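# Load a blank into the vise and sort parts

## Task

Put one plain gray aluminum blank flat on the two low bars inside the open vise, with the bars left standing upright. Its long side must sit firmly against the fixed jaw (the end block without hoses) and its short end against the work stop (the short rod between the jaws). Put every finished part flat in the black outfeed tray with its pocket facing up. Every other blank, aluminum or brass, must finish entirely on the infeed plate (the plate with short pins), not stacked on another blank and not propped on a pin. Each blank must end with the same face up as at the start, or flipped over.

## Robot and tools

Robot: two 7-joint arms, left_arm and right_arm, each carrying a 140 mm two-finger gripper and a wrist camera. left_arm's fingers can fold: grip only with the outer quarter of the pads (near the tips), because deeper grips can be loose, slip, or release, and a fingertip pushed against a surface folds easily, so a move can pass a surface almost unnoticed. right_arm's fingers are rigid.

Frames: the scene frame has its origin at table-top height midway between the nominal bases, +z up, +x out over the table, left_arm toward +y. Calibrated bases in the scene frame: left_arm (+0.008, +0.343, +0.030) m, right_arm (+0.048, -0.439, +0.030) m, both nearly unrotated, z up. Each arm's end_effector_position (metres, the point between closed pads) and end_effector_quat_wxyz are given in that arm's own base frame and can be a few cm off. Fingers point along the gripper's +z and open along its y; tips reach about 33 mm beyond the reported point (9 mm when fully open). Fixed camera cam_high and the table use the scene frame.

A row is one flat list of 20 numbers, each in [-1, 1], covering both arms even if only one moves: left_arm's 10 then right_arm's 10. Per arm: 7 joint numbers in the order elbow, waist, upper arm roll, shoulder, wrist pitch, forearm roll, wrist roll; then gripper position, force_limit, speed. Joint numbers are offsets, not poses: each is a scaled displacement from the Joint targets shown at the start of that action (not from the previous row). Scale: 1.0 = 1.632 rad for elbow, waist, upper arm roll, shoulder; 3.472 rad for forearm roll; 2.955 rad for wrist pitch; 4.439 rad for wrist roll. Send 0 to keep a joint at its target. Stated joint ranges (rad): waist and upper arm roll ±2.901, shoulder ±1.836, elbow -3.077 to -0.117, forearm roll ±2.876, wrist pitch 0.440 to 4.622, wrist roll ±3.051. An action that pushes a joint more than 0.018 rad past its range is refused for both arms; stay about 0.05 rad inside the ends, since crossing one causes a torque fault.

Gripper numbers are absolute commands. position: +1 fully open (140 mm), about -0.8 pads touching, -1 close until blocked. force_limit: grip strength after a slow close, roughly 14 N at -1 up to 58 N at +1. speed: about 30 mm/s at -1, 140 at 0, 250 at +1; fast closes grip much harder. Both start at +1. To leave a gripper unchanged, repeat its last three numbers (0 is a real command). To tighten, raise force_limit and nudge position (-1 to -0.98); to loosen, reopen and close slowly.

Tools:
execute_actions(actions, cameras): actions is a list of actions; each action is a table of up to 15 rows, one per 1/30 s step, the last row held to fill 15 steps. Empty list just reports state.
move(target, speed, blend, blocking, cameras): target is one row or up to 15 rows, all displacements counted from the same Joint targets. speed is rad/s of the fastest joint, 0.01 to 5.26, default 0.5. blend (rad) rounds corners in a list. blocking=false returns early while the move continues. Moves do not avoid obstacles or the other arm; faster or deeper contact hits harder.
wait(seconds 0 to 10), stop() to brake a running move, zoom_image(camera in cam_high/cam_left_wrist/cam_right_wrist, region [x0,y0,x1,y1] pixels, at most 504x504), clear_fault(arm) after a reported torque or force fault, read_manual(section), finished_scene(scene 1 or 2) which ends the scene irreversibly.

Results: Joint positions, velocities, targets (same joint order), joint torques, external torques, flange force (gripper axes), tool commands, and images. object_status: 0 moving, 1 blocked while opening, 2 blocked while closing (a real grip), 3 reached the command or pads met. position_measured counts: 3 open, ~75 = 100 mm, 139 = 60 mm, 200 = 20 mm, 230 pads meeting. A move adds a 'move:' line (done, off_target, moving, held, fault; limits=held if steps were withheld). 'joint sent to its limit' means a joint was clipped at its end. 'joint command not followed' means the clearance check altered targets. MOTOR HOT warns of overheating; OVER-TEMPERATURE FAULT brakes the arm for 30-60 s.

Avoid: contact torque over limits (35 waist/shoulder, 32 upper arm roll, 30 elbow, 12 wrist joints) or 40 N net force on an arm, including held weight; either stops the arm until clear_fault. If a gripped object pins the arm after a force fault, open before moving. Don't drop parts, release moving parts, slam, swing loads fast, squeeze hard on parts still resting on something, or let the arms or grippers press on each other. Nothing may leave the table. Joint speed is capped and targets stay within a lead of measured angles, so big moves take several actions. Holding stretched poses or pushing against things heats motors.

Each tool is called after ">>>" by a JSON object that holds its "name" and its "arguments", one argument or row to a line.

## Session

Scene 1 is done. Checking the starting state of scene 2.

>>> {"name": "execute_actions", "arguments": {
  "actions": []
}}

>>> {"name": "zoom_image", "arguments": {
  "camera": "cam_high",
  "region": [320, 160, 600, 360]
}}

Scene clock: 0.00 s.
left_arm: end_effector_position=(+0.2746, -0.1132, +0.3643) position_measured=3 object_status=3 end_effector_quat_wxyz=(+0.076, +0.784, -0.513, -0.341) | right_arm: end_effector_position=(+0.4580, +0.4983, +0.1243) position_measured=3 object_status=3 end_effector_quat_wxyz=(-0.143, +0.984, -0.098, +0.047)
Joint names: [elbow, waist, upper arm roll, shoulder, wrist pitch, forearm roll, wrist roll]
Joint positions: left_arm=[-1.879 -0.387 0.01 -0.113 1.052 -0.013 -0.793] | right_arm=[-2.044 0.792 0.011 0.291 2.612 0.198 -0.727]
Joint velocities: within noise
Joint torques (N m): no reading
External joint torques (N m): no reading
Flange force (N): no reading
Joint targets: left_arm=[-1.879 -0.387 0.010 -0.113 1.052 -0.013 -0.793] | right_arm=[-2.044 0.792 0.011 0.291 2.612 0.198 -0.727]
Tool commands: left_gripper/position=+1.0 left_gripper/force_limit=+1.0 left_gripper/speed=+1.0 right_gripper/position=+1.0 right_gripper/force_limit=+1.0 right_gripper/speed=+1.0
camera_calibration:
cam_left_wrist: T_world_to_cam=[[-0.751797, -0.462321, 0.470171, -0.0102289], [-0.0192211, 0.728096, 0.685205, -0.153851], [-0.659115, 0.506098, -0.556267, 0.583852], [0, 0, 0, 1]] pos_world=[0.374178, -0.188197, 0.435007]
cam_right_wrist: T_world_to_cam=[[-0.162411, -0.941069, -0.296668, 0.589702], [-0.960744, 0.0822802, 0.264956, 0.370162], [-0.224932, 0.328054, -0.917489, 0.189139], [0, 0, 0, 1]] pos_world=[0.493949, 0.462445, 0.250402]

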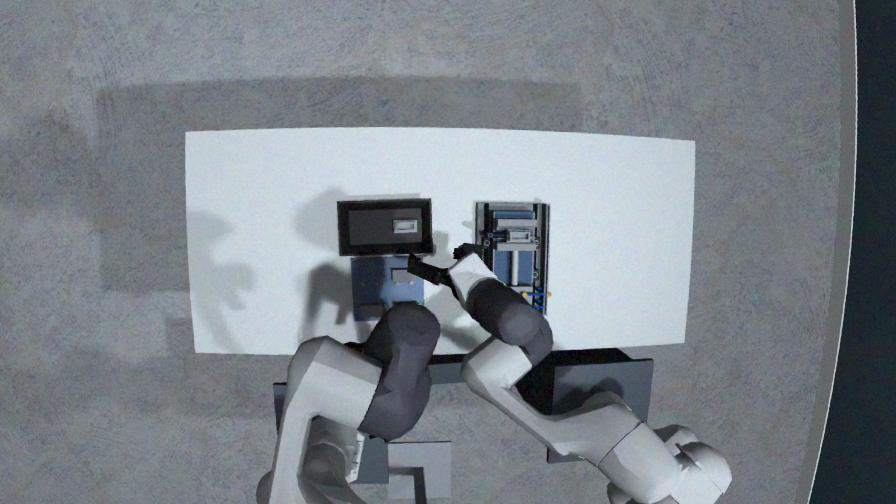

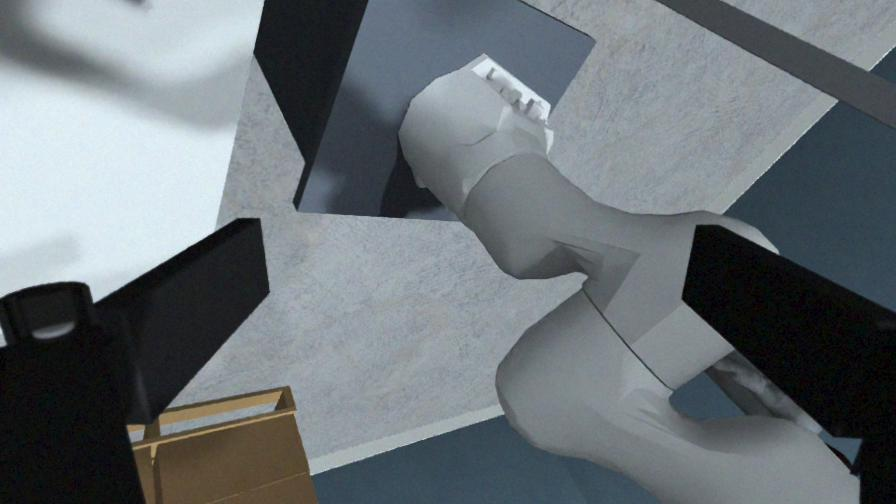

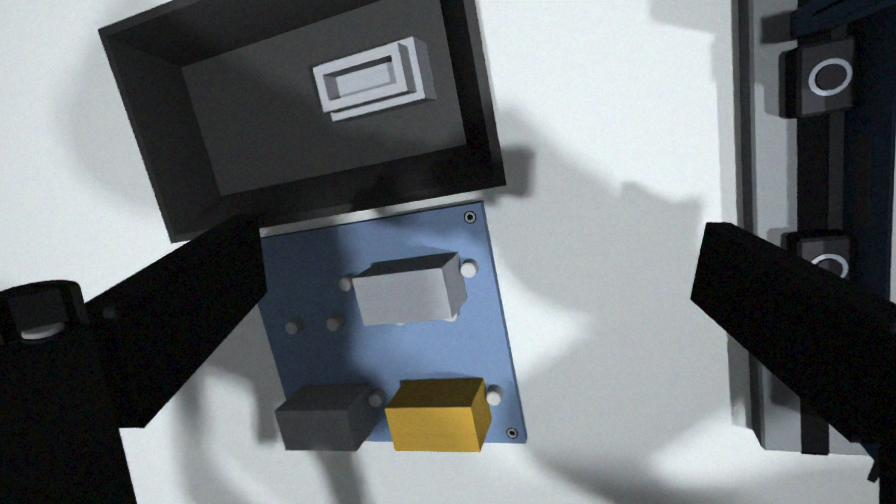

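Scaled by 1.800 from the camera's 896x504 image, which has a finer 1280x720 frame.

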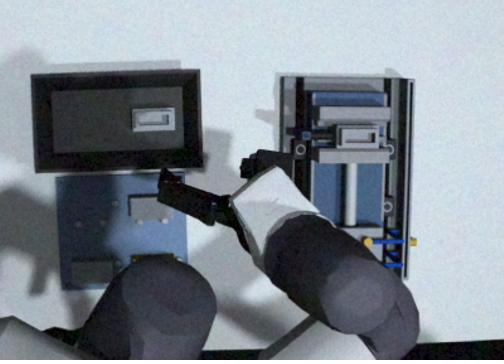

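>>> {"name": "zoom_image", "arguments": {
  "camera": "cam_right_wrist",
  "region": [240, 190, 560, 470]
}}

>>> {"name": "move", "arguments": {
  "target": [-0.26471,0.39032,-0.00613,-0.19853,0.27783,0.00374,0.23496,1,-0.3,0,0,0,0,0,0,0,0,-0.08,-0.1,0],
  "speed": 0.7,
  "cameras": ["cam_high"]
}}

Scaled by 1.575 from the camera's 896x504 image, which has a finer 1280x720 frame.

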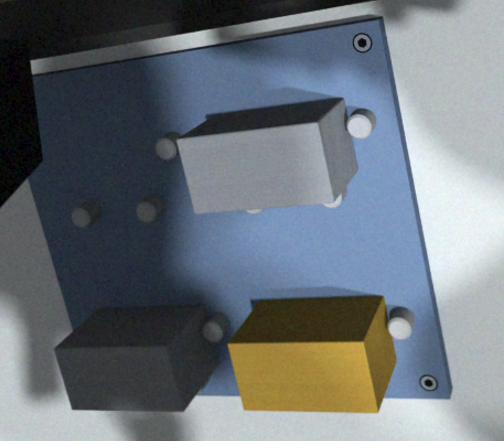

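Scene clock: 30.90 s.
left_arm: end_effector_position=(+0.4064, +0.1025, +0.2989) position_measured=3 object_status=3 end_effector_quat_wxyz=(+0.003, +0.709, -0.705, +0.001) | right_arm: end_effector_position=(+0.4580, +0.4983, +0.1243) position_measured=139 object_status=3 end_effector_quat_wxyz=(-0.143, +0.984, -0.098, +0.047)
Joint names: [elbow, waist, upper arm roll, shoulder, wrist pitch, forearm roll, wrist roll]
Joint positions: left_arm=[-2.311 0.249 0.001 -0.435 1.871 -0.004 0.245] | right_arm=[-2.044 0.792 0.011 0.291 2.612 0.198 -0.727]
Joint velocities: left_arm=[0 -0.001 -0.002 -0.001 0 0.001 0.006] | right_arm=[within noise]
Joint torques (N m): left_arm=[24.56 0.93 0.15 -17.94 2.84 1.08 0.14] | right_arm=[24.36 -0.28 1.09 -40.04 3.13 0.44 -0.07]
External joint torques (N m): left_arm=[-0.15 0.94 0.55 -0.57 0.32 0.38 0.14] | right_arm=[1.38 -0.34 0.73 0.65 -0.07 0.02 -0.04]
Flange force (N): left_arm=[-1.4 2.5 1.0] | right_arm=[4.3 -5.1 2.3]
Joint targets: left_arm=[-2.312 0.250 0.000 -0.437 1.874 0.000 0.250] | right_arm=[-2.044 0.792 0.011 0.291 2.612 0.198 -0.727]
move: done
Images, in order (width x height): cam_high 896x504.

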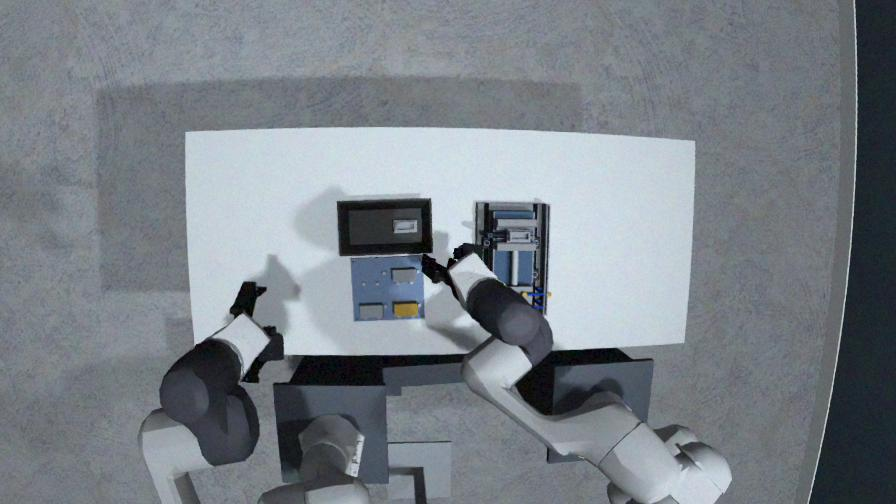

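>>> {"name": "move", "arguments": {
  "target": [
    [0,0,0,0,0,0,0,1,-0.3,0,0.3125,0.08456,-0.00674,0.0815,-0.21963,-0.05703,0.36652,-0.08,-0.1,0],
    [0,0,0,0,0,0,0,1,-0.3,0,0.37377,0.09988,-0.00674,0.16801,-0.20386,-0.05703,0.3708,-0.08,-0.1,0]
  ],
  "speed": [0.8,0.2],
  "blend": 0.02,
  "cameras": ["cam_right_wrist","cam_high"]
}}

>>> {"name": "zoom_image", "arguments": {
  "camera": "cam_right_wrist",
  "region": [380, 80, 600, 360]
}}

Scene clock: 54.37 s.
left_arm: end_effector_position=(+0.4065, +0.1025, +0.2988) position_measured=3 object_status=3 end_effector_quat_wxyz=(+0.003, +0.708, -0.706, +0.001) | right_arm: end_effector_position=(+0.4105, +0.5812, +0.1520) position_measured=139 object_status=3 end_effector_quat_wxyz=(-0.002, +0.721, -0.693, -0.002)
Joint names: [elbow, waist, upper arm roll, shoulder, wrist pitch, forearm roll, wrist roll]
Joint positions: left_arm=[-2.311 0.249 0.001 -0.435 1.871 -0.004 0.247] | right_arm=[-1.436 0.953 0.001 0.566 2.005 0.003 0.914]
Joint velocities: within noise
Joint torques (N m): left_arm=[24.71 0.93 0.22 -17.78 2.79 1.05 0.1] | right_arm=[26.28 0.1 1.02 -49.14 2.71 0.36 0.13]
External joint torques (N m): left_arm=[0.06 0.89 0.56 -0.45 0.27 0.35 0.1] | right_arm=[1.69 0.01 0.46 0.94 0.21 -0.34 0.13]
Flange force (N): left_arm=[-1.5 1.5 0.4] | right_arm=[-10.4 -7.5 -0.9]
Joint targets: left_arm=[-2.312 0.250 0.000 -0.437 1.874 0.000 0.250] | right_arm=[-1.434 0.955 0.000 0.566 2.010 0.001 0.919]
move: done
camera_calibration:
cam_right_wrist: T_world_to_cam=[[-0.998347, -0.0570468, -0.00706095, 0.45351], [-0.0558903, 0.934641, 0.351172, -0.5695], [-0.0134338, 0.350986, -0.936284, 0.0793998], [0, 0, 0, 1]] pos_world=[0.421998, 0.530281, 0.277535]
Images, in order (width x height): cam_high 896x504, cam_right_wrist 896x504.

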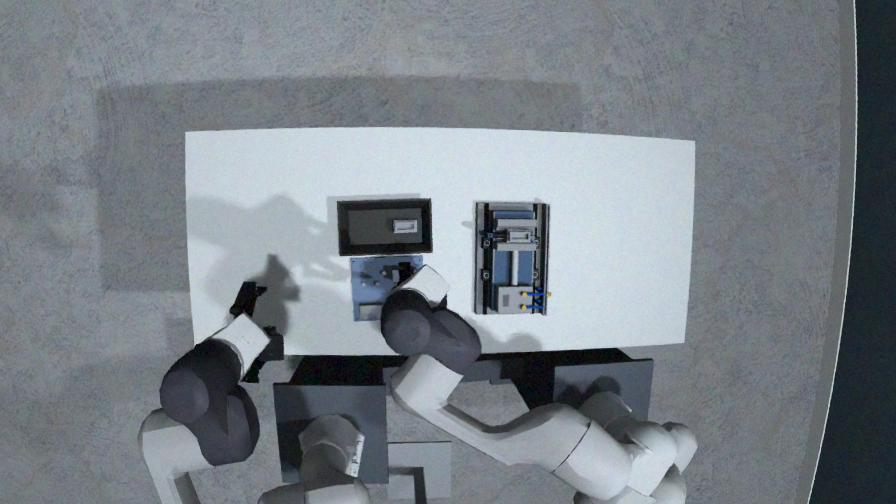

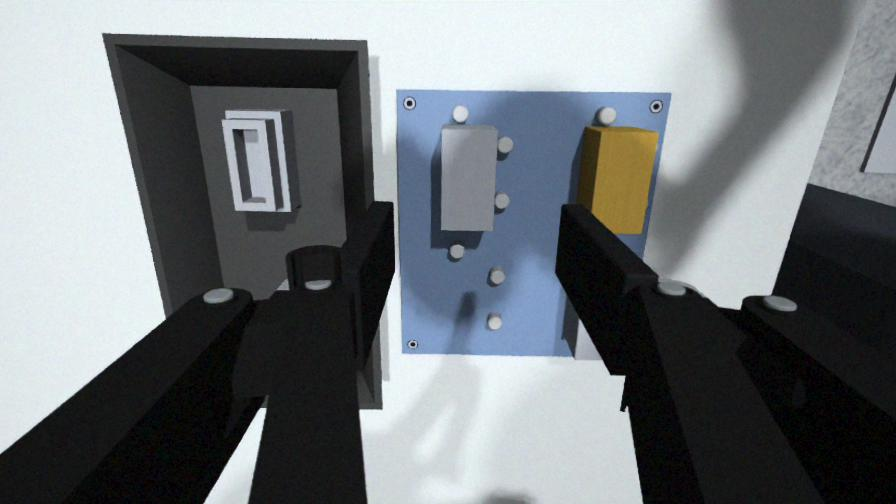

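Scaled by 1.800 from the camera's 896x504 image, which has a finer 1280x720 frame.

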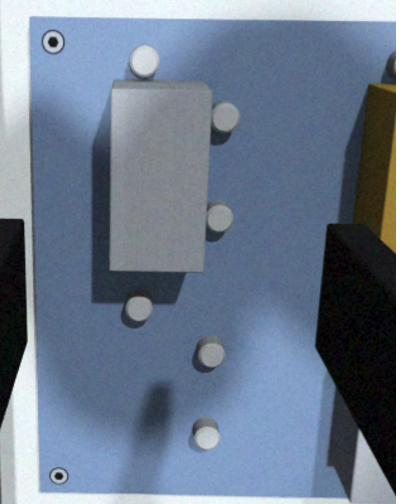

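>>> {"name": "move", "arguments": {
  "target": [0,0,0,0,0,0,0,1,-0.3,0,-0.04093,0.00245,0,0.06458,0.05753,0,-0.00023,-0.08,-0.1,0],
  "speed": 0.12,
  "cameras": ["cam_right_wrist"]
}}

>>> {"name": "zoom_image", "arguments": {
  "camera": "cam_right_wrist",
  "region": [380, 80, 600, 360]
}}

Scene clock: 80.83 s.
left_arm: end_effector_position=(+0.4065, +0.1025, +0.2988) position_measured=3 object_status=3 end_effector_quat_wxyz=(+0.003, +0.708, -0.706, +0.001) | right_arm: end_effector_position=(+0.4097, +0.5843, +0.0621) position_measured=139 object_status=3 end_effector_quat_wxyz=(-0.001, +0.722, -0.692, -0.002)
Joint names: [elbow, waist, upper arm roll, shoulder, wrist pitch, forearm roll, wrist roll]
Joint positions: left_arm=[-2.311 0.249 0.001 -0.435 1.871 -0.004 0.247] | right_arm=[-1.5 0.957 0.001 0.671 2.175 0.003 0.915]
Joint velocities: left_arm=[within noise] | right_arm=[0 -0.001 0.001 0 0.004 0.001 0.001]
Joint torques (N m): left_arm=[24.77 0.86 0.22 -17.8 2.77 1.03 0.1] | right_arm=[25.01 0.24 1.18 -50.75 2.7 0.33 -0.01]
External joint torques (N m): left_arm=[0.13 0.94 0.7 -0.54 0.26 0.34 0.1] | right_arm=[1.48 0.22 0.61 0.67 0.22 -0.3 -0.02]
Flange force (N): left_arm=[-1.7 1.7 0.2] | right_arm=[-8.3 -5.8 0.7]
Joint targets: left_arm=[-2.312 0.250 0.000 -0.437 1.874 0.000 0.250] | right_arm=[-1.501 0.959 0.000 0.671 2.180 0.001 0.918]
move: done
camera_calibration:
cam_right_wrist: T_world_to_cam=[[-0.998268, -0.058405, -0.00710888, 0.452963], [-0.0571843, 0.934705, 0.350795, -0.540474], [-0.0138435, 0.350594, -0.936425, -0.00553324], [0, 0, 0, 1]] pos_world=[0.421195, 0.533578, 0.187634]
Images, in order (width x height): cam_right_wrist 896x504.

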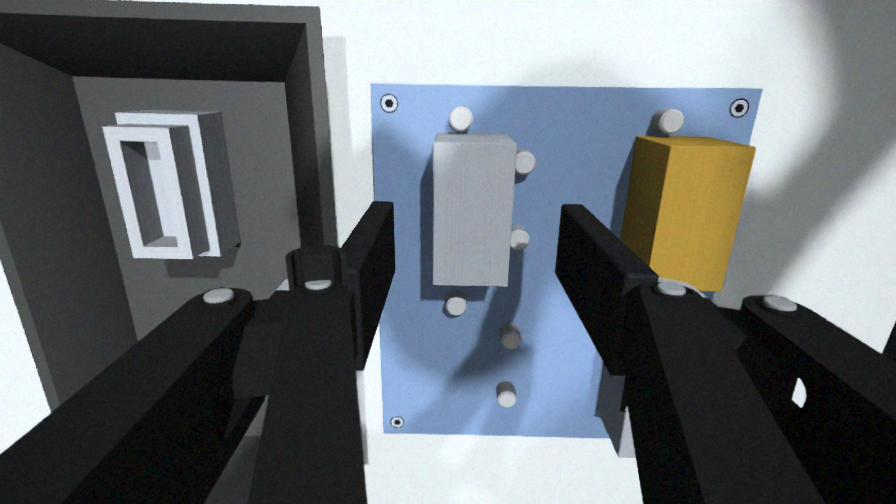

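Scaled by 1.800 from the camera's 896x504 image, which has a finer 1280x720 frame.

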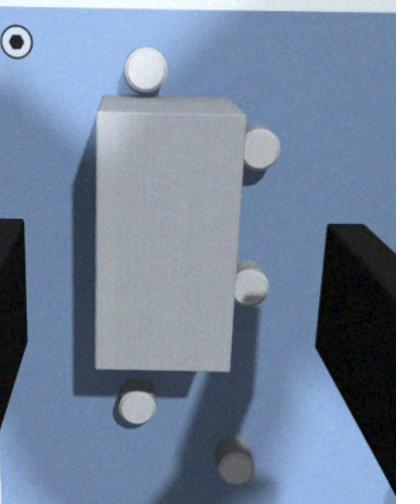

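>>> {"name": "move", "arguments": {
  "target": [0,0,0,0,0,0,0,1,-0.3,0,-0.00962,-0.00337,0,0.0269,0.02017,0,-0.00338,-0.08,-0.1,0],
  "speed": 0.06,
  "cameras": ["cam_right_wrist"]
}}

>>> {"name": "zoom_image", "arguments": {
  "camera": "cam_right_wrist",
  "region": [380, 80, 600, 360]
}}

Scene clock: 99.40 s.
left_arm: end_effector_position=(+0.4065, +0.1025, +0.2988) position_measured=3 object_status=3 end_effector_quat_wxyz=(+0.003, +0.708, -0.706, +0.001) | right_arm: end_effector_position=(+0.4107, +0.5827, +0.0298) position_measured=139 object_status=3 end_effector_quat_wxyz=(-0.002, +0.724, -0.690, -0.002)
Joint names: [elbow, waist, upper arm roll, shoulder, wrist pitch, forearm roll, wrist roll]
Joint positions: left_arm=[-2.311 0.249 0.001 -0.435 1.871 -0.004 0.247] | right_arm=[-1.515 0.955 0.001 0.714 2.234 0.003 0.907]
Joint velocities: left_arm=[within noise] | right_arm=[0 0.001 -0.001 0.001 0.004 0 -0.004]
Joint torques (N m): left_arm=[24.8 0.87 0.28 -17.78 2.77 1.02 0.11] | right_arm=[24.39 -0.65 1.24 -51.11 2.76 0.29 -0.21]
External joint torques (N m): left_arm=[0.19 0.88 0.67 -0.51 0.26 0.33 0.11] | right_arm=[1.28 -0.66 0.64 0.79 0.27 -0.32 -0.21]
Flange force (N): left_arm=[-1.7 1.4 0.1] | right_arm=[-6.5 -6.3 1.5]
Joint targets: left_arm=[-2.312 0.250 0.000 -0.437 1.874 0.000 0.250] | right_arm=[-1.517 0.953 0.000 0.715 2.239 0.001 0.903]
move: done
camera_calibration:
cam_right_wrist: T_world_to_cam=[[-0.997895, -0.0643513, -0.00807173, 0.457078], [-0.0630765, 0.934026, 0.351593, -0.52476], [-0.0150862, 0.351362, -0.936118, -0.0350967], [0, 0, 0, 1]] pos_world=[0.422486, 0.531884, 0.155336]
Images, in order (width x height): cam_right_wrist 896x504.

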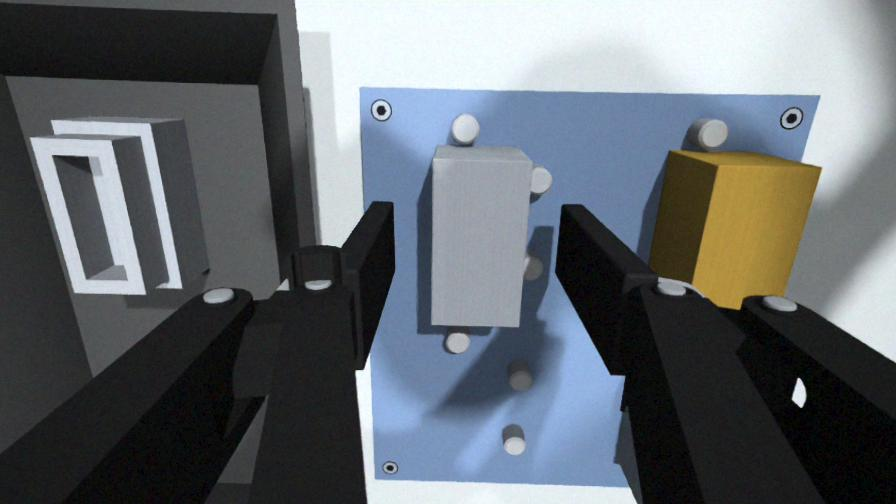

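Scaled by 1.800 from the camera's 896x504 image, which has a finer 1280x720 frame.

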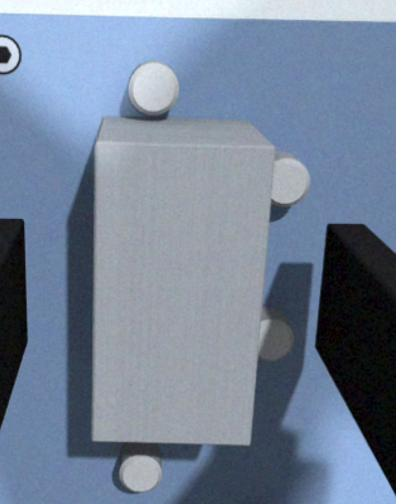

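>>> {"name": "move", "arguments": {
  "target": [0,0,0,0,0,0,0,1,-0.3,0,0,0,0,0,0,0,0,-1,-0.1,-1],
  "speed": 0.05,
  "cameras": []
}}

>>> {"name": "wait", "arguments": {
  "seconds": 0.5,
  "cameras": ["cam_right_wrist"]
}}

Scene clock: 105.53 s.
left_arm: end_effector_position=(+0.4065, +0.1026, +0.2988) position_measured=3 object_status=3 end_effector_quat_wxyz=(+0.003, +0.708, -0.706, +0.001) | right_arm: end_effector_position=(+0.4110, +0.5829, +0.0299) position_measured=183 object_status=0 end_effector_quat_wxyz=(-0.003, +0.724, -0.690, -0.002)
Joint names: [elbow, waist, upper arm roll, shoulder, wrist pitch, forearm roll, wrist roll]
Joint positions: left_arm=[-2.311 0.249 0.001 -0.435 1.871 -0.003 0.247] | right_arm=[-1.516 0.955 0.001 0.714 2.235 0.003 0.906]
Joint velocities: within noise
Joint torques (N m): left_arm=[24.79 0.9 0.27 -17.72 2.76 1.02 0.09] | right_arm=[23.93 -0.62 1.24 -50.42 2.65 0.34 -0.22]
External joint torques (N m): left_arm=[0.17 0.93 0.67 -0.41 0.26 0.33 0.09] | right_arm=[0.77 -0.57 0.68 1.62 0.15 -0.26 -0.22]
Flange force (N): left_arm=[-1.8 1.2 0.1] | right_arm=[-6.6 -6.3 2.7]
Joint targets: left_arm=[-2.312 0.250 0.000 -0.437 1.874 0.000 0.250] | right_arm=[-1.517 0.953 0.000 0.715 2.239 0.001 0.903]
move: done
No camera images: "cameras" was empty.

Scene clock: 106.03 s.
left_arm: end_effector_position=(+0.4065, +0.1026, +0.2988) position_measured=3 object_status=3 end_effector_quat_wxyz=(+0.003, +0.708, -0.706, +0.001) | right_arm: end_effector_position=(+0.4110, +0.5829, +0.0299) position_measured=183 object_status=2 end_effector_quat_wxyz=(-0.003, +0.724, -0.690, -0.002)
Joint names: [elbow, waist, upper arm roll, shoulder, wrist pitch, forearm roll, wrist roll]
Joint positions: left_arm=[-2.311 0.249 0.001 -0.435 1.871 -0.003 0.247] | right_arm=[-1.516 0.955 0.001 0.714 2.235 0.003 0.906]
Joint velocities: within noise
Joint torques (N m): left_arm=[24.8 0.84 0.25 -17.76 2.76 1.02 0.09] | right_arm=[24.08 -0.65 1.31 -50.46 2.63 0.32 -0.23]
External joint torques (N m): left_arm=[0.14 0.89 0.69 -0.4 0.24 0.33 0.09] | right_arm=[1.06 -0.85 0.57 1.34 0.15 -0.29 -0.23]
Flange force (N): left_arm=[-1.8 1.2 0.2] | right_arm=[-7.0 -7.1 2.2]
Joint targets: left_arm=[-2.312 0.250 0.000 -0.437 1.874 0.000 0.250] | right_arm=[-1.517 0.953 0.000 0.715 2.239 0.001 0.903]
Tool commands: left_gripper/position=+1.0 left_gripper/force_limit=-0.3 left_gripper/speed=+0.0 right_gripper/position=-1.0 right_gripper/force_limit=-0.1 right_gripper/speed=-1.0
wait: 0.50 s; at rest by 0.17 s
camera_calibration:
cam_right_wrist: T_world_to_cam=[[-0.997829, -0.0652703, -0.0087872, 0.457859], [-0.064176, 0.933662, 0.352359, -0.524308], [-0.0147943, 0.352158, -0.935824, -0.0357216], [0, 0, 0, 1]] pos_world=[0.422688, 0.53199, 0.155339]
Images, in order (width x height): cam_right_wrist 896x504.

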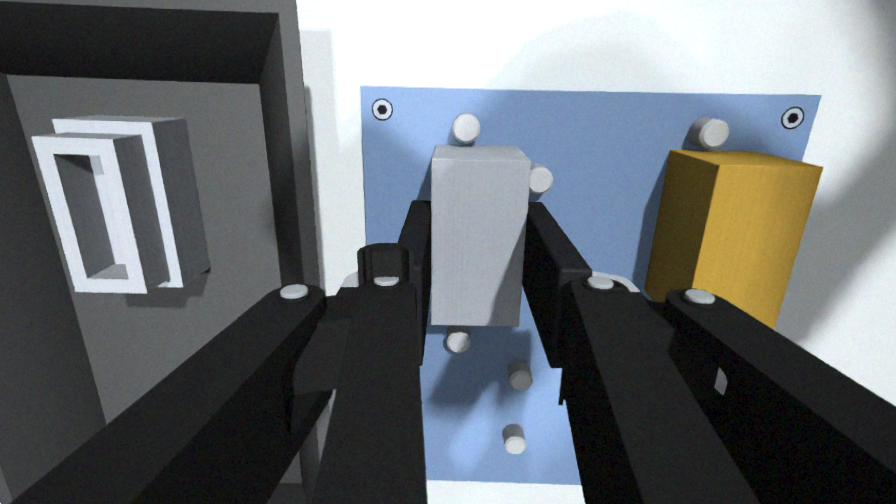

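>>> {"name": "move", "arguments": {
  "target": [
    [0,0,0,0,0,0,0,-0.08,-0.3,0,0.00147,0,0,-0.01091,-0.00684,0,0,-1,-0.1,-1],
    [0,0,0,0,0,0,0,-0.08,-0.3,0,0.05993,0,0,-0.09173,-0.08376,0,0,-1,-0.1,-1],
    [0,0,0,0,0,0,0,-0.08,-0.3,0,-0.49951,-0.67586,0,-0.6326,-0.07418,0,-0.24397,-1,-0.1,-1],
    [0.75551,-0.57659,0,0.68015,-0.03858,0,-0.22032,-0.08,-0.3,0,-0.49951,-0.67586,0,-0.6326,-0.07418,0,-0.24397,-1,-0.1,-1]
  ],
  "speed": [0.05,0.3,0.8,0.8],
  "blend": [0.004,0.03,0.03,0]
}}

>>> {"name": "zoom_image", "arguments": {
  "camera": "cam_left_wrist",
  "region": [380, 100, 600, 380]
}}

Scene clock: 130.43 s.
left_arm: end_effector_position=(+0.5722, -0.4769, +0.2220) position_measured=139 object_status=3 end_effector_quat_wxyz=(+0.002, +0.718, -0.696, +0.004) | right_arm: end_effector_position=(+0.4448, -0.0669, +0.2489) position_measured=183 object_status=2 end_effector_quat_wxyz=(+0.000, +0.716, -0.698, -0.002)
Joint names: [elbow, waist, upper arm roll, shoulder, wrist pitch, forearm roll, wrist roll]
Joint positions: left_arm=[-1.08 -0.692 -0.002 0.674 1.762 -0.003 -0.723] | right_arm=[-2.332 -0.148 -0.002 -0.315 2.015 0.002 -0.177]
Joint velocities: left_arm=[-0.001 -0.001 0 -0.001 -0.001 0.001 -0.006] | right_arm=[within noise]
Joint torques (N m): left_arm=[25.2 0.37 1.18 -52.35 2.57 0.99 -0.17] | right_arm=[26.66 -0.86 0.69 -22.26 2.92 0.58 -0.22]
External joint torques (N m): left_arm=[0.52 0.56 0.75 -0.04 -0.06 0.23 -0.17] | right_arm=[2.06 -0.77 1.06 -0.75 0.33 -0.1 -0.22]
Flange force (N): left_arm=[2.7 -3.9 -1.6] | right_arm=[0.4 -3.7 -3.6]
Joint targets: left_arm=[-1.078 -0.691 0.000 0.673 1.759 0.000 -0.728] | right_arm=[-2.332 -0.150 0.000 -0.318 2.020 0.001 -0.180]
move: done; blend cut to 0 rad at target 1
camera_calibration:
cam_left_wrist: T_world_to_cam=[[-0.999568, -0.0292918, -0.00243538, 0.565592], [-0.0284515, 0.943427, 0.330357, 0.400916], [-0.00737916, 0.330284, -0.943853, 0.514175], [0, 0, 0, 1]] pos_world=[0.580549, -0.531492, 0.354238]
cam_right_wrist: T_world_to_cam=[[-0.999063, -0.0429335, -0.00540745, 0.45227], [-0.0421172, 0.936078, 0.349263, -0.00146685], [-0.00993331, 0.349164, -0.937009, 0.396444], [0, 0, 0, 1]] pos_world=[0.455722, -0.117633, 0.37443]

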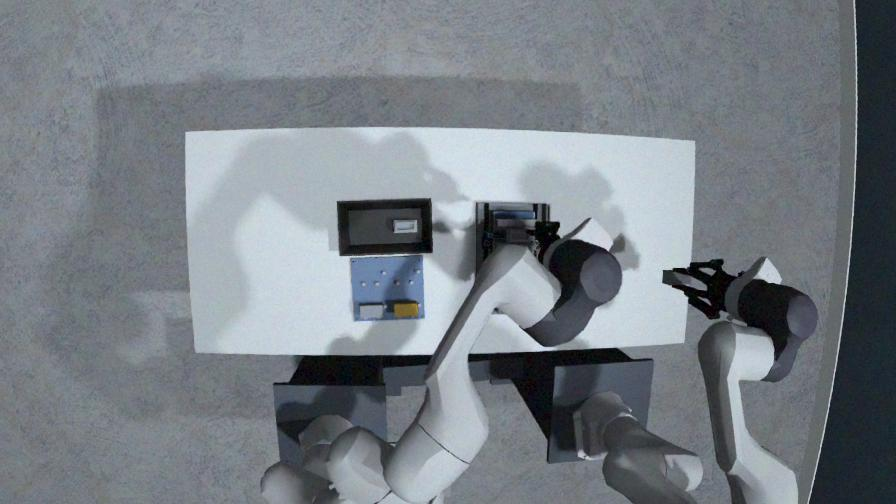

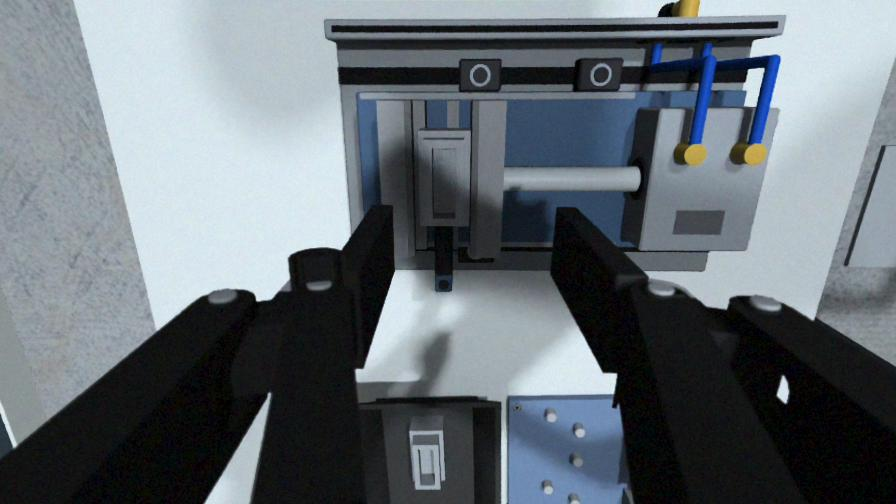

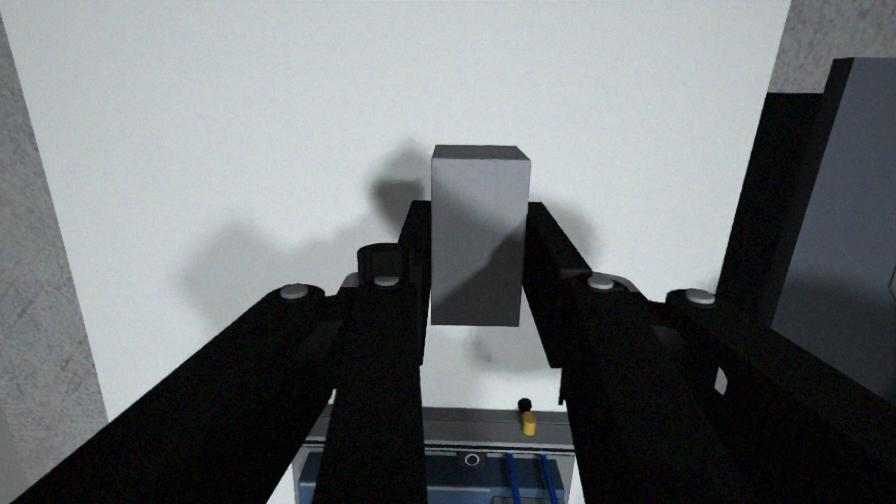

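Scaled by 1.800 from the camera's 896x504 image, which has a finer 1280x720 frame.

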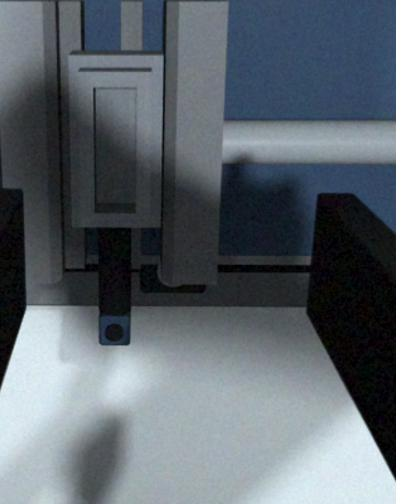

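>>> {"name": "zoom_image", "arguments": {
  "camera": "cam_left_wrist",
  "region": [400, 110, 520, 240]
}}

Scaled by 3.877 from the camera's 896x504 image, which has a finer 1280x720 frame.

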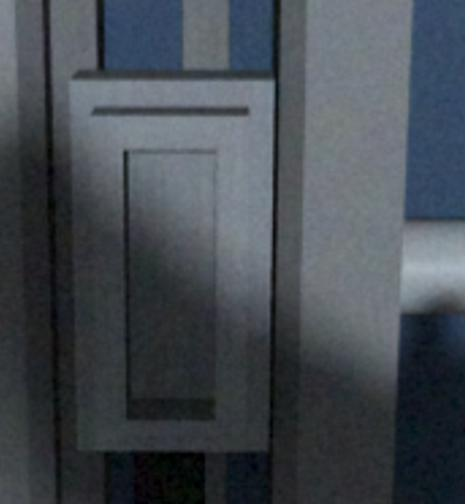

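>>> {"name": "move", "arguments": {
  "target": [-0.02328,0.00613,0,0.05257,0.03885,0,0.00338,-0.08,-0.3,0,0,0,0,0,0,0,0,-1,-0.1,-1],
  "speed": 0.12,
  "cameras": ["cam_left_wrist"]
}}

>>> {"name": "zoom_image", "arguments": {
  "camera": "cam_left_wrist",
  "region": [370, 110, 580, 300]
}}

Scene clock: 173.60 s.
left_arm: end_effector_position=(+0.5845, -0.4778, +0.1502) position_measured=139 object_status=3 end_effector_quat_wxyz=(+0.002, +0.719, -0.695, -0.002) | right_arm: end_effector_position=(+0.4448, -0.0669, +0.2488) position_measured=183 object_status=2 end_effector_quat_wxyz=(+0.000, +0.716, -0.698, -0.002)
Joint names: [elbow, waist, upper arm roll, shoulder, wrist pitch, forearm roll, wrist roll]
Joint positions: left_arm=[-1.116 -0.683 -0.002 0.759 1.871 -0.003 -0.717] | right_arm=[-2.332 -0.148 -0.002 -0.315 2.015 0.002 -0.177]
Joint velocities: left_arm=[0 -0.001 0 0 0.005 0 0.002] | right_arm=[within noise]
Joint torques (N m): left_arm=[24.86 0.64 1.23 -54.09 3 0.97 0.17] | right_arm=[26.72 -0.77 0.52 -22.22 2.88 0.6 -0.23]
External joint torques (N m): left_arm=[0.1 0.81 0.73 0.11 0.39 0.23 0.16] | right_arm=[2.11 -0.68 0.88 -0.78 0.29 -0.08 -0.23]
Flange force (N): left_arm=[-1.0 -0.9 0.7] | right_arm=[0.6 -3.8 -3.9]
Joint targets: left_arm=[-1.116 -0.681 0.000 0.759 1.874 0.000 -0.713] | right_arm=[-2.332 -0.150 0.000 -0.318 2.020 0.001 -0.180]
move: done
camera_calibration:
cam_left_wrist: T_world_to_cam=[[-0.999425, -0.0331696, 0.00708361, 0.574301], [-0.0288217, 0.94064, 0.338181, 0.423597], [-0.0178805, 0.337782, -0.941054, 0.456142], [0, 0, 0, 1]] pos_world=[0.594335, -0.533479, 0.281934]
Images, in order (width x height): cam_left_wrist 896x504.

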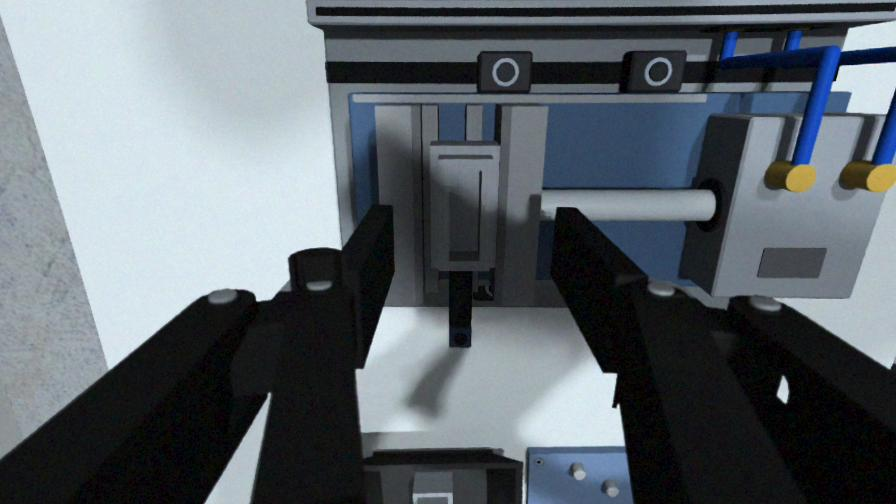

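Scaled by 2.400 from the camera's 896x504 image, which has a finer 1280x720 frame.

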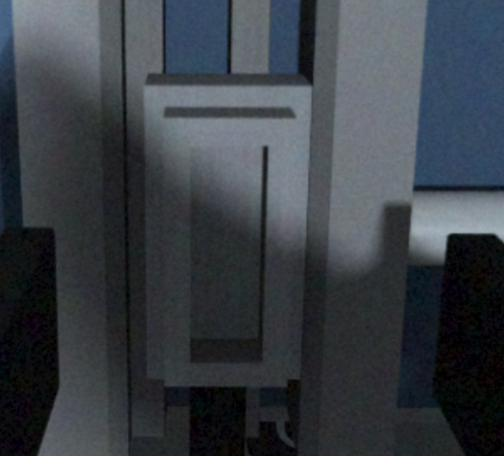

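>>> {"name": "move", "arguments": {
  "target": [-0.02077,0.00141,0,0.0114,0.01912,0,0.00119,-0.08,-0.3,0,0,0,0,0,0,0,0,-1,-0.1,-1],
  "speed": 0.06,
  "cameras": ["cam_left_wrist"]
}}

>>> {"name": "zoom_image", "arguments": {
  "camera": "cam_left_wrist",
  "region": [370, 130, 580, 320]
}}

Scene clock: 188.73 s.
left_arm: end_effector_position=(+0.5876, -0.4781, +0.1262) position_measured=139 object_status=3 end_effector_quat_wxyz=(+0.002, +0.718, -0.696, +0.001) | right_arm: end_effector_position=(+0.4448, -0.0669, +0.2488) position_measured=183 object_status=2 end_effector_quat_wxyz=(+0.000, +0.716, -0.698, -0.002)
Joint names: [elbow, waist, upper arm roll, shoulder, wrist pitch, forearm roll, wrist roll]
Joint positions: left_arm=[-1.149 -0.68 -0.002 0.776 1.927 -0.003 -0.711] | right_arm=[-2.332 -0.148 -0.002 -0.315 2.015 0.002 -0.177]
Joint velocities: left_arm=[0 0.001 -0.001 0.001 0.005 0 0.001] | right_arm=[within noise]
Joint torques (N m): left_arm=[24.57 0.7 1.19 -54.32 2.87 0.95 0.06] | right_arm=[26.82 -0.79 0.58 -22.19 2.87 0.57 -0.23]
External joint torques (N m): left_arm=[-0.04 1.09 0.82 -0.02 0.26 0.23 0.06] | right_arm=[2.29 -0.68 0.96 -0.9 0.29 -0.11 -0.23]
Flange force (N): left_arm=[-2.0 0.0 0.6] | right_arm=[0.5 -4.0 -4.3]
Joint targets: left_arm=[-1.150 -0.679 0.000 0.777 1.931 0.000 -0.708] | right_arm=[-2.332 -0.150 0.000 -0.318 2.020 0.001 -0.180]
move: done
camera_calibration:
cam_left_wrist: T_world_to_cam=[[-0.999544, -0.0300894, 0.00245399, 0.579587], [-0.0275358, 0.941997, 0.334489, 0.432434], [-0.0123762, 0.334269, -0.942396, 0.428909], [0, 0, 0, 1]] pos_world=[0.596539, -0.533283, 0.258135]
Images, in order (width x height): cam_left_wrist 896x504.

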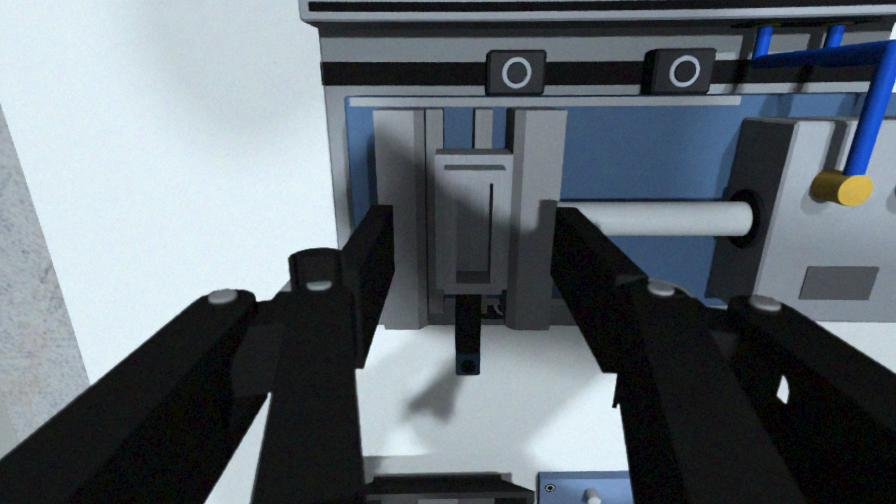

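Scaled by 2.400 from the camera's 896x504 image, which has a finer 1280x720 frame.

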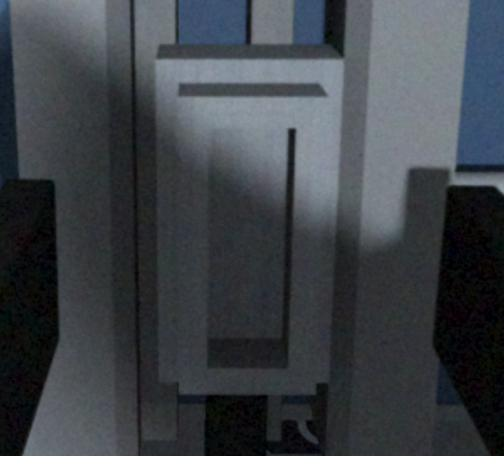

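>>> {"name": "move", "arguments": {
  "target": [-0.01337,0,0,0.00801,0.01181,0,0,-0.08,-0.3,0,0,0,0,0,0,0,0,-1,-0.1,-1],
  "speed": 0.04,
  "cameras": ["cam_left_wrist"]
}}

>>> {"name": "zoom_image", "arguments": {
  "camera": "cam_left_wrist",
  "region": [370, 130, 580, 320]
}}

Scene clock: 200.30 s.
left_arm: end_effector_position=(+0.5876, -0.4781, +0.1092) position_measured=139 object_status=3 end_effector_quat_wxyz=(+0.002, +0.718, -0.696, +0.001) | right_arm: end_effector_position=(+0.4448, -0.0669, +0.2488) position_measured=183 object_status=2 end_effector_quat_wxyz=(+0.000, +0.716, -0.698, -0.002)
Joint names: [elbow, waist, upper arm roll, shoulder, wrist pitch, forearm roll, wrist roll]
Joint positions: left_arm=[-1.171 -0.68 -0.002 0.789 1.962 -0.003 -0.711] | right_arm=[-2.332 -0.148 -0.002 -0.315 2.015 0.002 -0.177]
Joint velocities: left_arm=[-0.001 -0.001 0.001 -0.001 0.004 -0.001 0] | right_arm=[within noise]
Joint torques (N m): left_arm=[24.43 0.65 1.22 -54.4 2.95 0.94 0.12] | right_arm=[26.86 -0.76 0.54 -22.25 2.86 0.58 -0.29]
External joint torques (N m): left_arm=[-0.22 0.68 0.61 0.35 0.33 0.21 0.12] | right_arm=[2.32 -0.71 0.86 -0.87 0.28 -0.1 -0.29]
Flange force (N): left_arm=[-1.6 0.3 1.2] | right_arm=[0.8 -4.1 -4.4]
Joint targets: left_arm=[-1.172 -0.679 0.000 0.790 1.966 0.000 -0.708] | right_arm=[-2.332 -0.150 0.000 -0.318 2.020 0.001 -0.180]
move: done
camera_calibration:
cam_left_wrist: T_world_to_cam=[[-0.999553, -0.0297994, 0.00224113, 0.57984], [-0.0273349, 0.942037, 0.334393, 0.438045], [-0.0120759, 0.334182, -0.942431, 0.412671], [0, 0, 0, 1]] pos_world=[0.596539, -0.533283, 0.241135]
Images, in order (width x height): cam_left_wrist 896x504.

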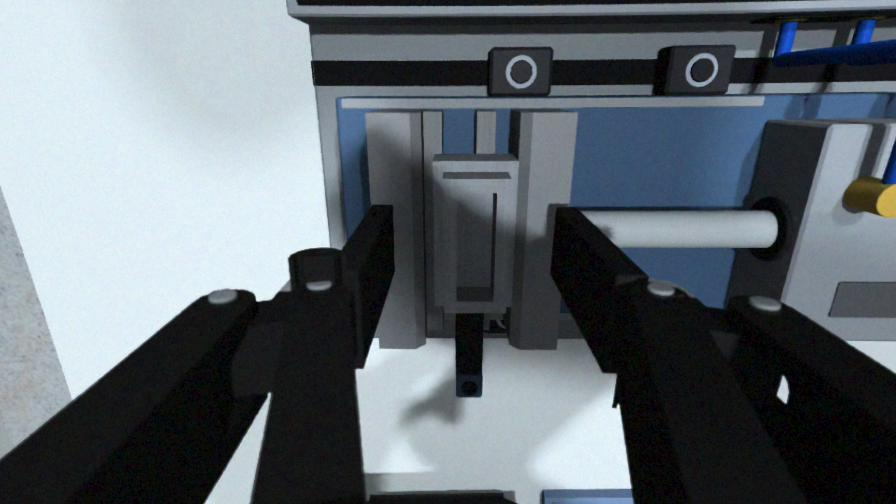

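Scaled by 2.400 from the camera's 896x504 image, which has a finer 1280x720 frame.

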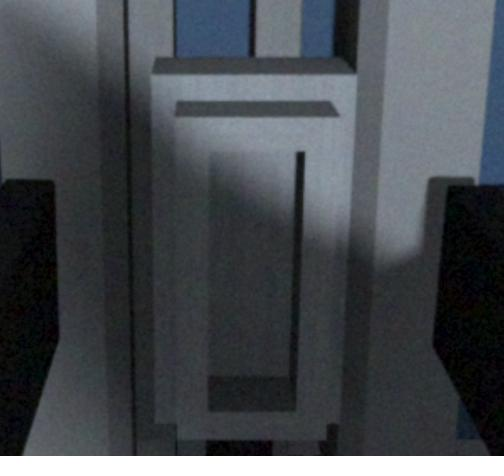

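>>> {"name": "move", "arguments": {
  "target": [
    [-0.0046,0,0,-0.00263,0.00108,0,0,-0.08,-0.3,0,0,0,0,0,0,0,0,-1,-0.1,-1],
    [-0.0046,0,0,-0.00263,0.00108,0,0,-1,-0.2,-1,0,0,0,0,0,0,0,-1,-0.1,-1]
  ],
  "speed": 0.03,
  "cameras": []
}}

>>> {"name": "wait", "arguments": {
  "seconds": 0.7,
  "cameras": ["cam_left_wrist"]
}}

>>> {"name": "zoom_image", "arguments": {
  "camera": "cam_left_wrist",
  "region": [370, 130, 580, 320]
}}

Scene clock: 214.77 s.
left_arm: end_effector_position=(+0.5866, -0.4772, +0.1065) position_measured=195 object_status=0 end_effector_quat_wxyz=(+0.002, +0.718, -0.696, +0.000) | right_arm: end_effector_position=(+0.4448, -0.0669, +0.2488) position_measured=183 object_status=2 end_effector_quat_wxyz=(+0.000, +0.716, -0.698, -0.002)
Joint names: [elbow, waist, upper arm roll, shoulder, wrist pitch, forearm roll, wrist roll]
Joint positions: left_arm=[-1.179 -0.68 -0.002 0.788 1.967 -0.003 -0.711] | right_arm=[-2.332 -0.148 -0.002 -0.315 2.015 0.002 -0.177]
Joint velocities: within noise
Joint torques (N m): left_arm=[24.45 0.63 1.19 -54.92 2.92 0.95 0.16] | right_arm=[26.85 -0.79 0.61 -22.18 2.86 0.57 -0.2]
External joint torques (N m): left_arm=[-0.12 0.75 0.65 -0.37 0.31 0.23 0.16] | right_arm=[2.37 -0.63 1.06 -0.87 0.29 -0.1 -0.21]
Flange force (N): left_arm=[-3.3 2.0 0.4] | right_arm=[0.4 -4.3 -4.4]
Joint targets: left_arm=[-1.180 -0.679 0.000 0.786 1.969 0.000 -0.708] | right_arm=[-2.332 -0.150 0.000 -0.318 2.020 0.001 -0.180]
move: done
No camera images: "cameras" was empty.

Scene clock: 215.47 s.
left_arm: end_effector_position=(+0.5866, -0.4772, +0.1065) position_measured=195 object_status=2 end_effector_quat_wxyz=(+0.002, +0.718, -0.696, +0.000) | right_arm: end_effector_position=(+0.4448, -0.0669, +0.2488) position_measured=183 object_status=2 end_effector_quat_wxyz=(+0.000, +0.716, -0.698, -0.002)
Joint names: [elbow, waist, upper arm roll, shoulder, wrist pitch, forearm roll, wrist roll]
Joint positions: left_arm=[-1.179 -0.68 -0.002 0.788 1.967 -0.003 -0.711] | right_arm=[-2.332 -0.148 -0.002 -0.315 2.015 0.002 -0.177]
Joint velocities: within noise
Joint torques (N m): left_arm=[24.49 0.65 1.21 -54.9 2.92 0.95 0.12] | right_arm=[26.89 -0.79 0.57 -22.22 2.84 0.57 -0.18]
External joint torques (N m): left_arm=[-0.29 0.99 0.8 0.02 0.28 0.24 0.12] | right_arm=[2.28 -0.73 0.91 -0.83 0.25 -0.11 -0.18]
Flange force (N): left_arm=[-3.2 1.4 0.9] | right_arm=[0.6 -4.2 -4.3]
Joint targets: left_arm=[-1.180 -0.679 0.000 0.786 1.969 0.000 -0.708] | right_arm=[-2.332 -0.150 0.000 -0.318 2.020 0.001 -0.180]
Tool commands: left_gripper/position=-1.0 left_gripper/force_limit=-0.2 left_gripper/speed=-1.0 right_gripper/position=-1.0 right_gripper/force_limit=-0.1 right_gripper/speed=-1.0
wait: 0.70 s; at rest by 0.17 s
camera_calibration:
cam_left_wrist: T_world_to_cam=[[-0.999548, -0.0297781, 0.00421672, 0.5786], [-0.0266314, 0.941499, 0.335962, 0.437217], [-0.0139744, 0.335698, -0.941866, 0.41159], [0, 0, 0, 1]] pos_world=[0.595734, -0.532579, 0.238335]
Images, in order (width x height): cam_left_wrist 896x504.

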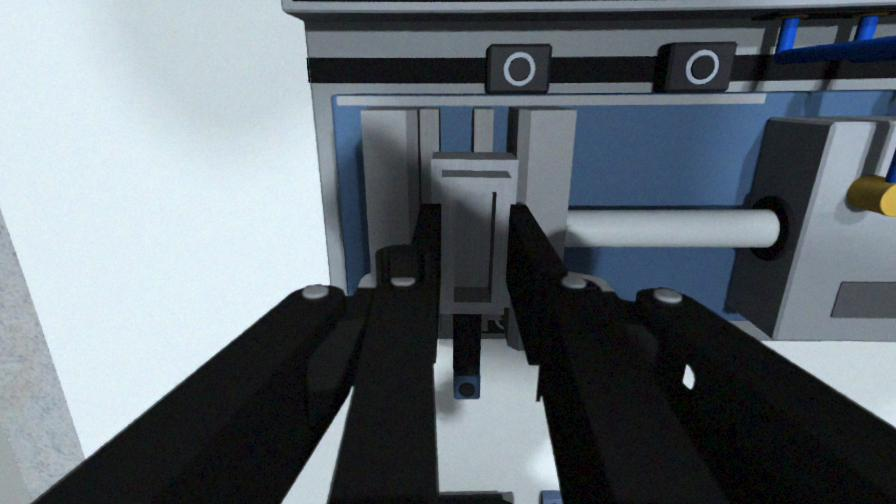

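Scaled by 2.400 from the camera's 896x504 image, which has a finer 1280x720 frame.

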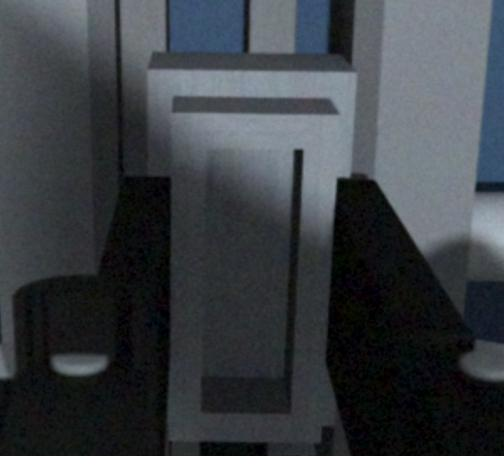

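>>> {"name": "move", "arguments": {
  "target": [
    [0.01106,0,0,-0.00738,-0.01019,0,0,-1,-0.2,-1,0,0,0,0,0,0,0,-1,-0.1,-1],
    [0.10588,0,0,-0.02381,-0.07163,0,0,-1,-0.2,-1,0,0,0,0,0,0,0,-1,-0.1,-1]
  ],
  "speed": [0.03,0.15],
  "blend": [0.003,0],
  "cameras": ["cam_left_wrist"]
}}

Scene clock: 251.20 s.
left_arm: end_effector_position=(+0.5870, -0.4775, +0.1991) position_measured=195 object_status=2 end_effector_quat_wxyz=(+0.002, +0.718, -0.696, +0.001) | right_arm: end_effector_position=(+0.4448, -0.0669, +0.2488) position_measured=183 object_status=2 end_effector_quat_wxyz=(+0.000, +0.716, -0.698, -0.002)
Joint names: [elbow, waist, upper arm roll, shoulder, wrist pitch, forearm roll, wrist roll]
Joint positions: left_arm=[-1.009 -0.68 -0.002 0.749 1.76 -0.003 -0.711] | right_arm=[-2.333 -0.148 -0.002 -0.315 2.015 0.002 -0.177]
Joint velocities: left_arm=[0.001 0 -0.001 0.001 -0.004 0.001 0.003] | right_arm=[within noise]
Joint torques (N m): left_arm=[25.83 0.6 1.22 -54.92 2.64 0.99 0.15] | right_arm=[26.86 -0.81 0.53 -22.06 2.85 0.58 -0.2]
External joint torques (N m): left_arm=[1.06 0.98 0.84 -0.86 0.01 0.24 0.14] | right_arm=[2.28 -0.69 0.94 -0.6 0.26 -0.09 -0.2]
Flange force (N): left_arm=[0.0 0.0 0.0] | right_arm=[0.7 -4.8 -4.1]
Joint targets: left_arm=[-1.007 -0.679 0.000 0.747 1.757 0.000 -0.708] | right_arm=[-2.332 -0.150 0.000 -0.318 2.020 0.001 -0.180]
move: done
camera_calibration:
cam_left_wrist: T_world_to_cam=[[-0.999573, -0.0290874, 0.00290645, 0.579221], [-0.0264375, 0.941953, 0.334703, 0.406811], [-0.0124734, 0.334483, -0.942319, 0.497581], [0, 0, 0, 1]] pos_world=[0.595935, -0.532781, 0.331036]
Images, in order (width x height): cam_left_wrist 896x504.

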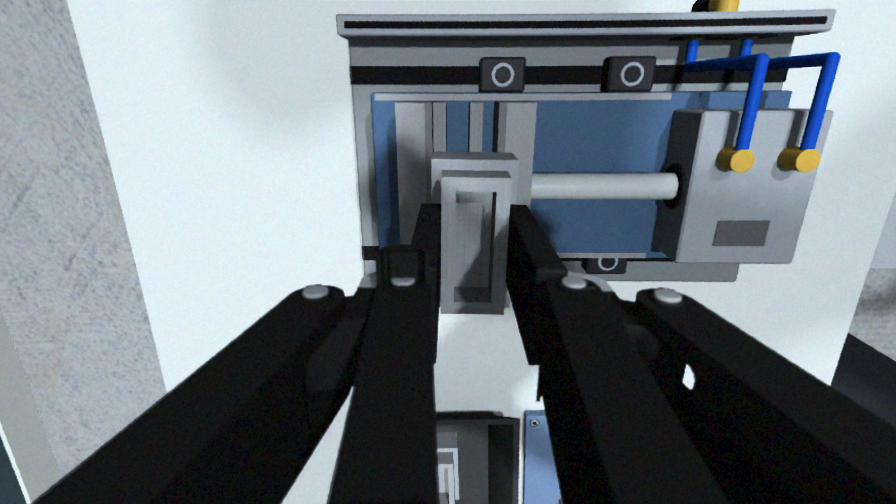

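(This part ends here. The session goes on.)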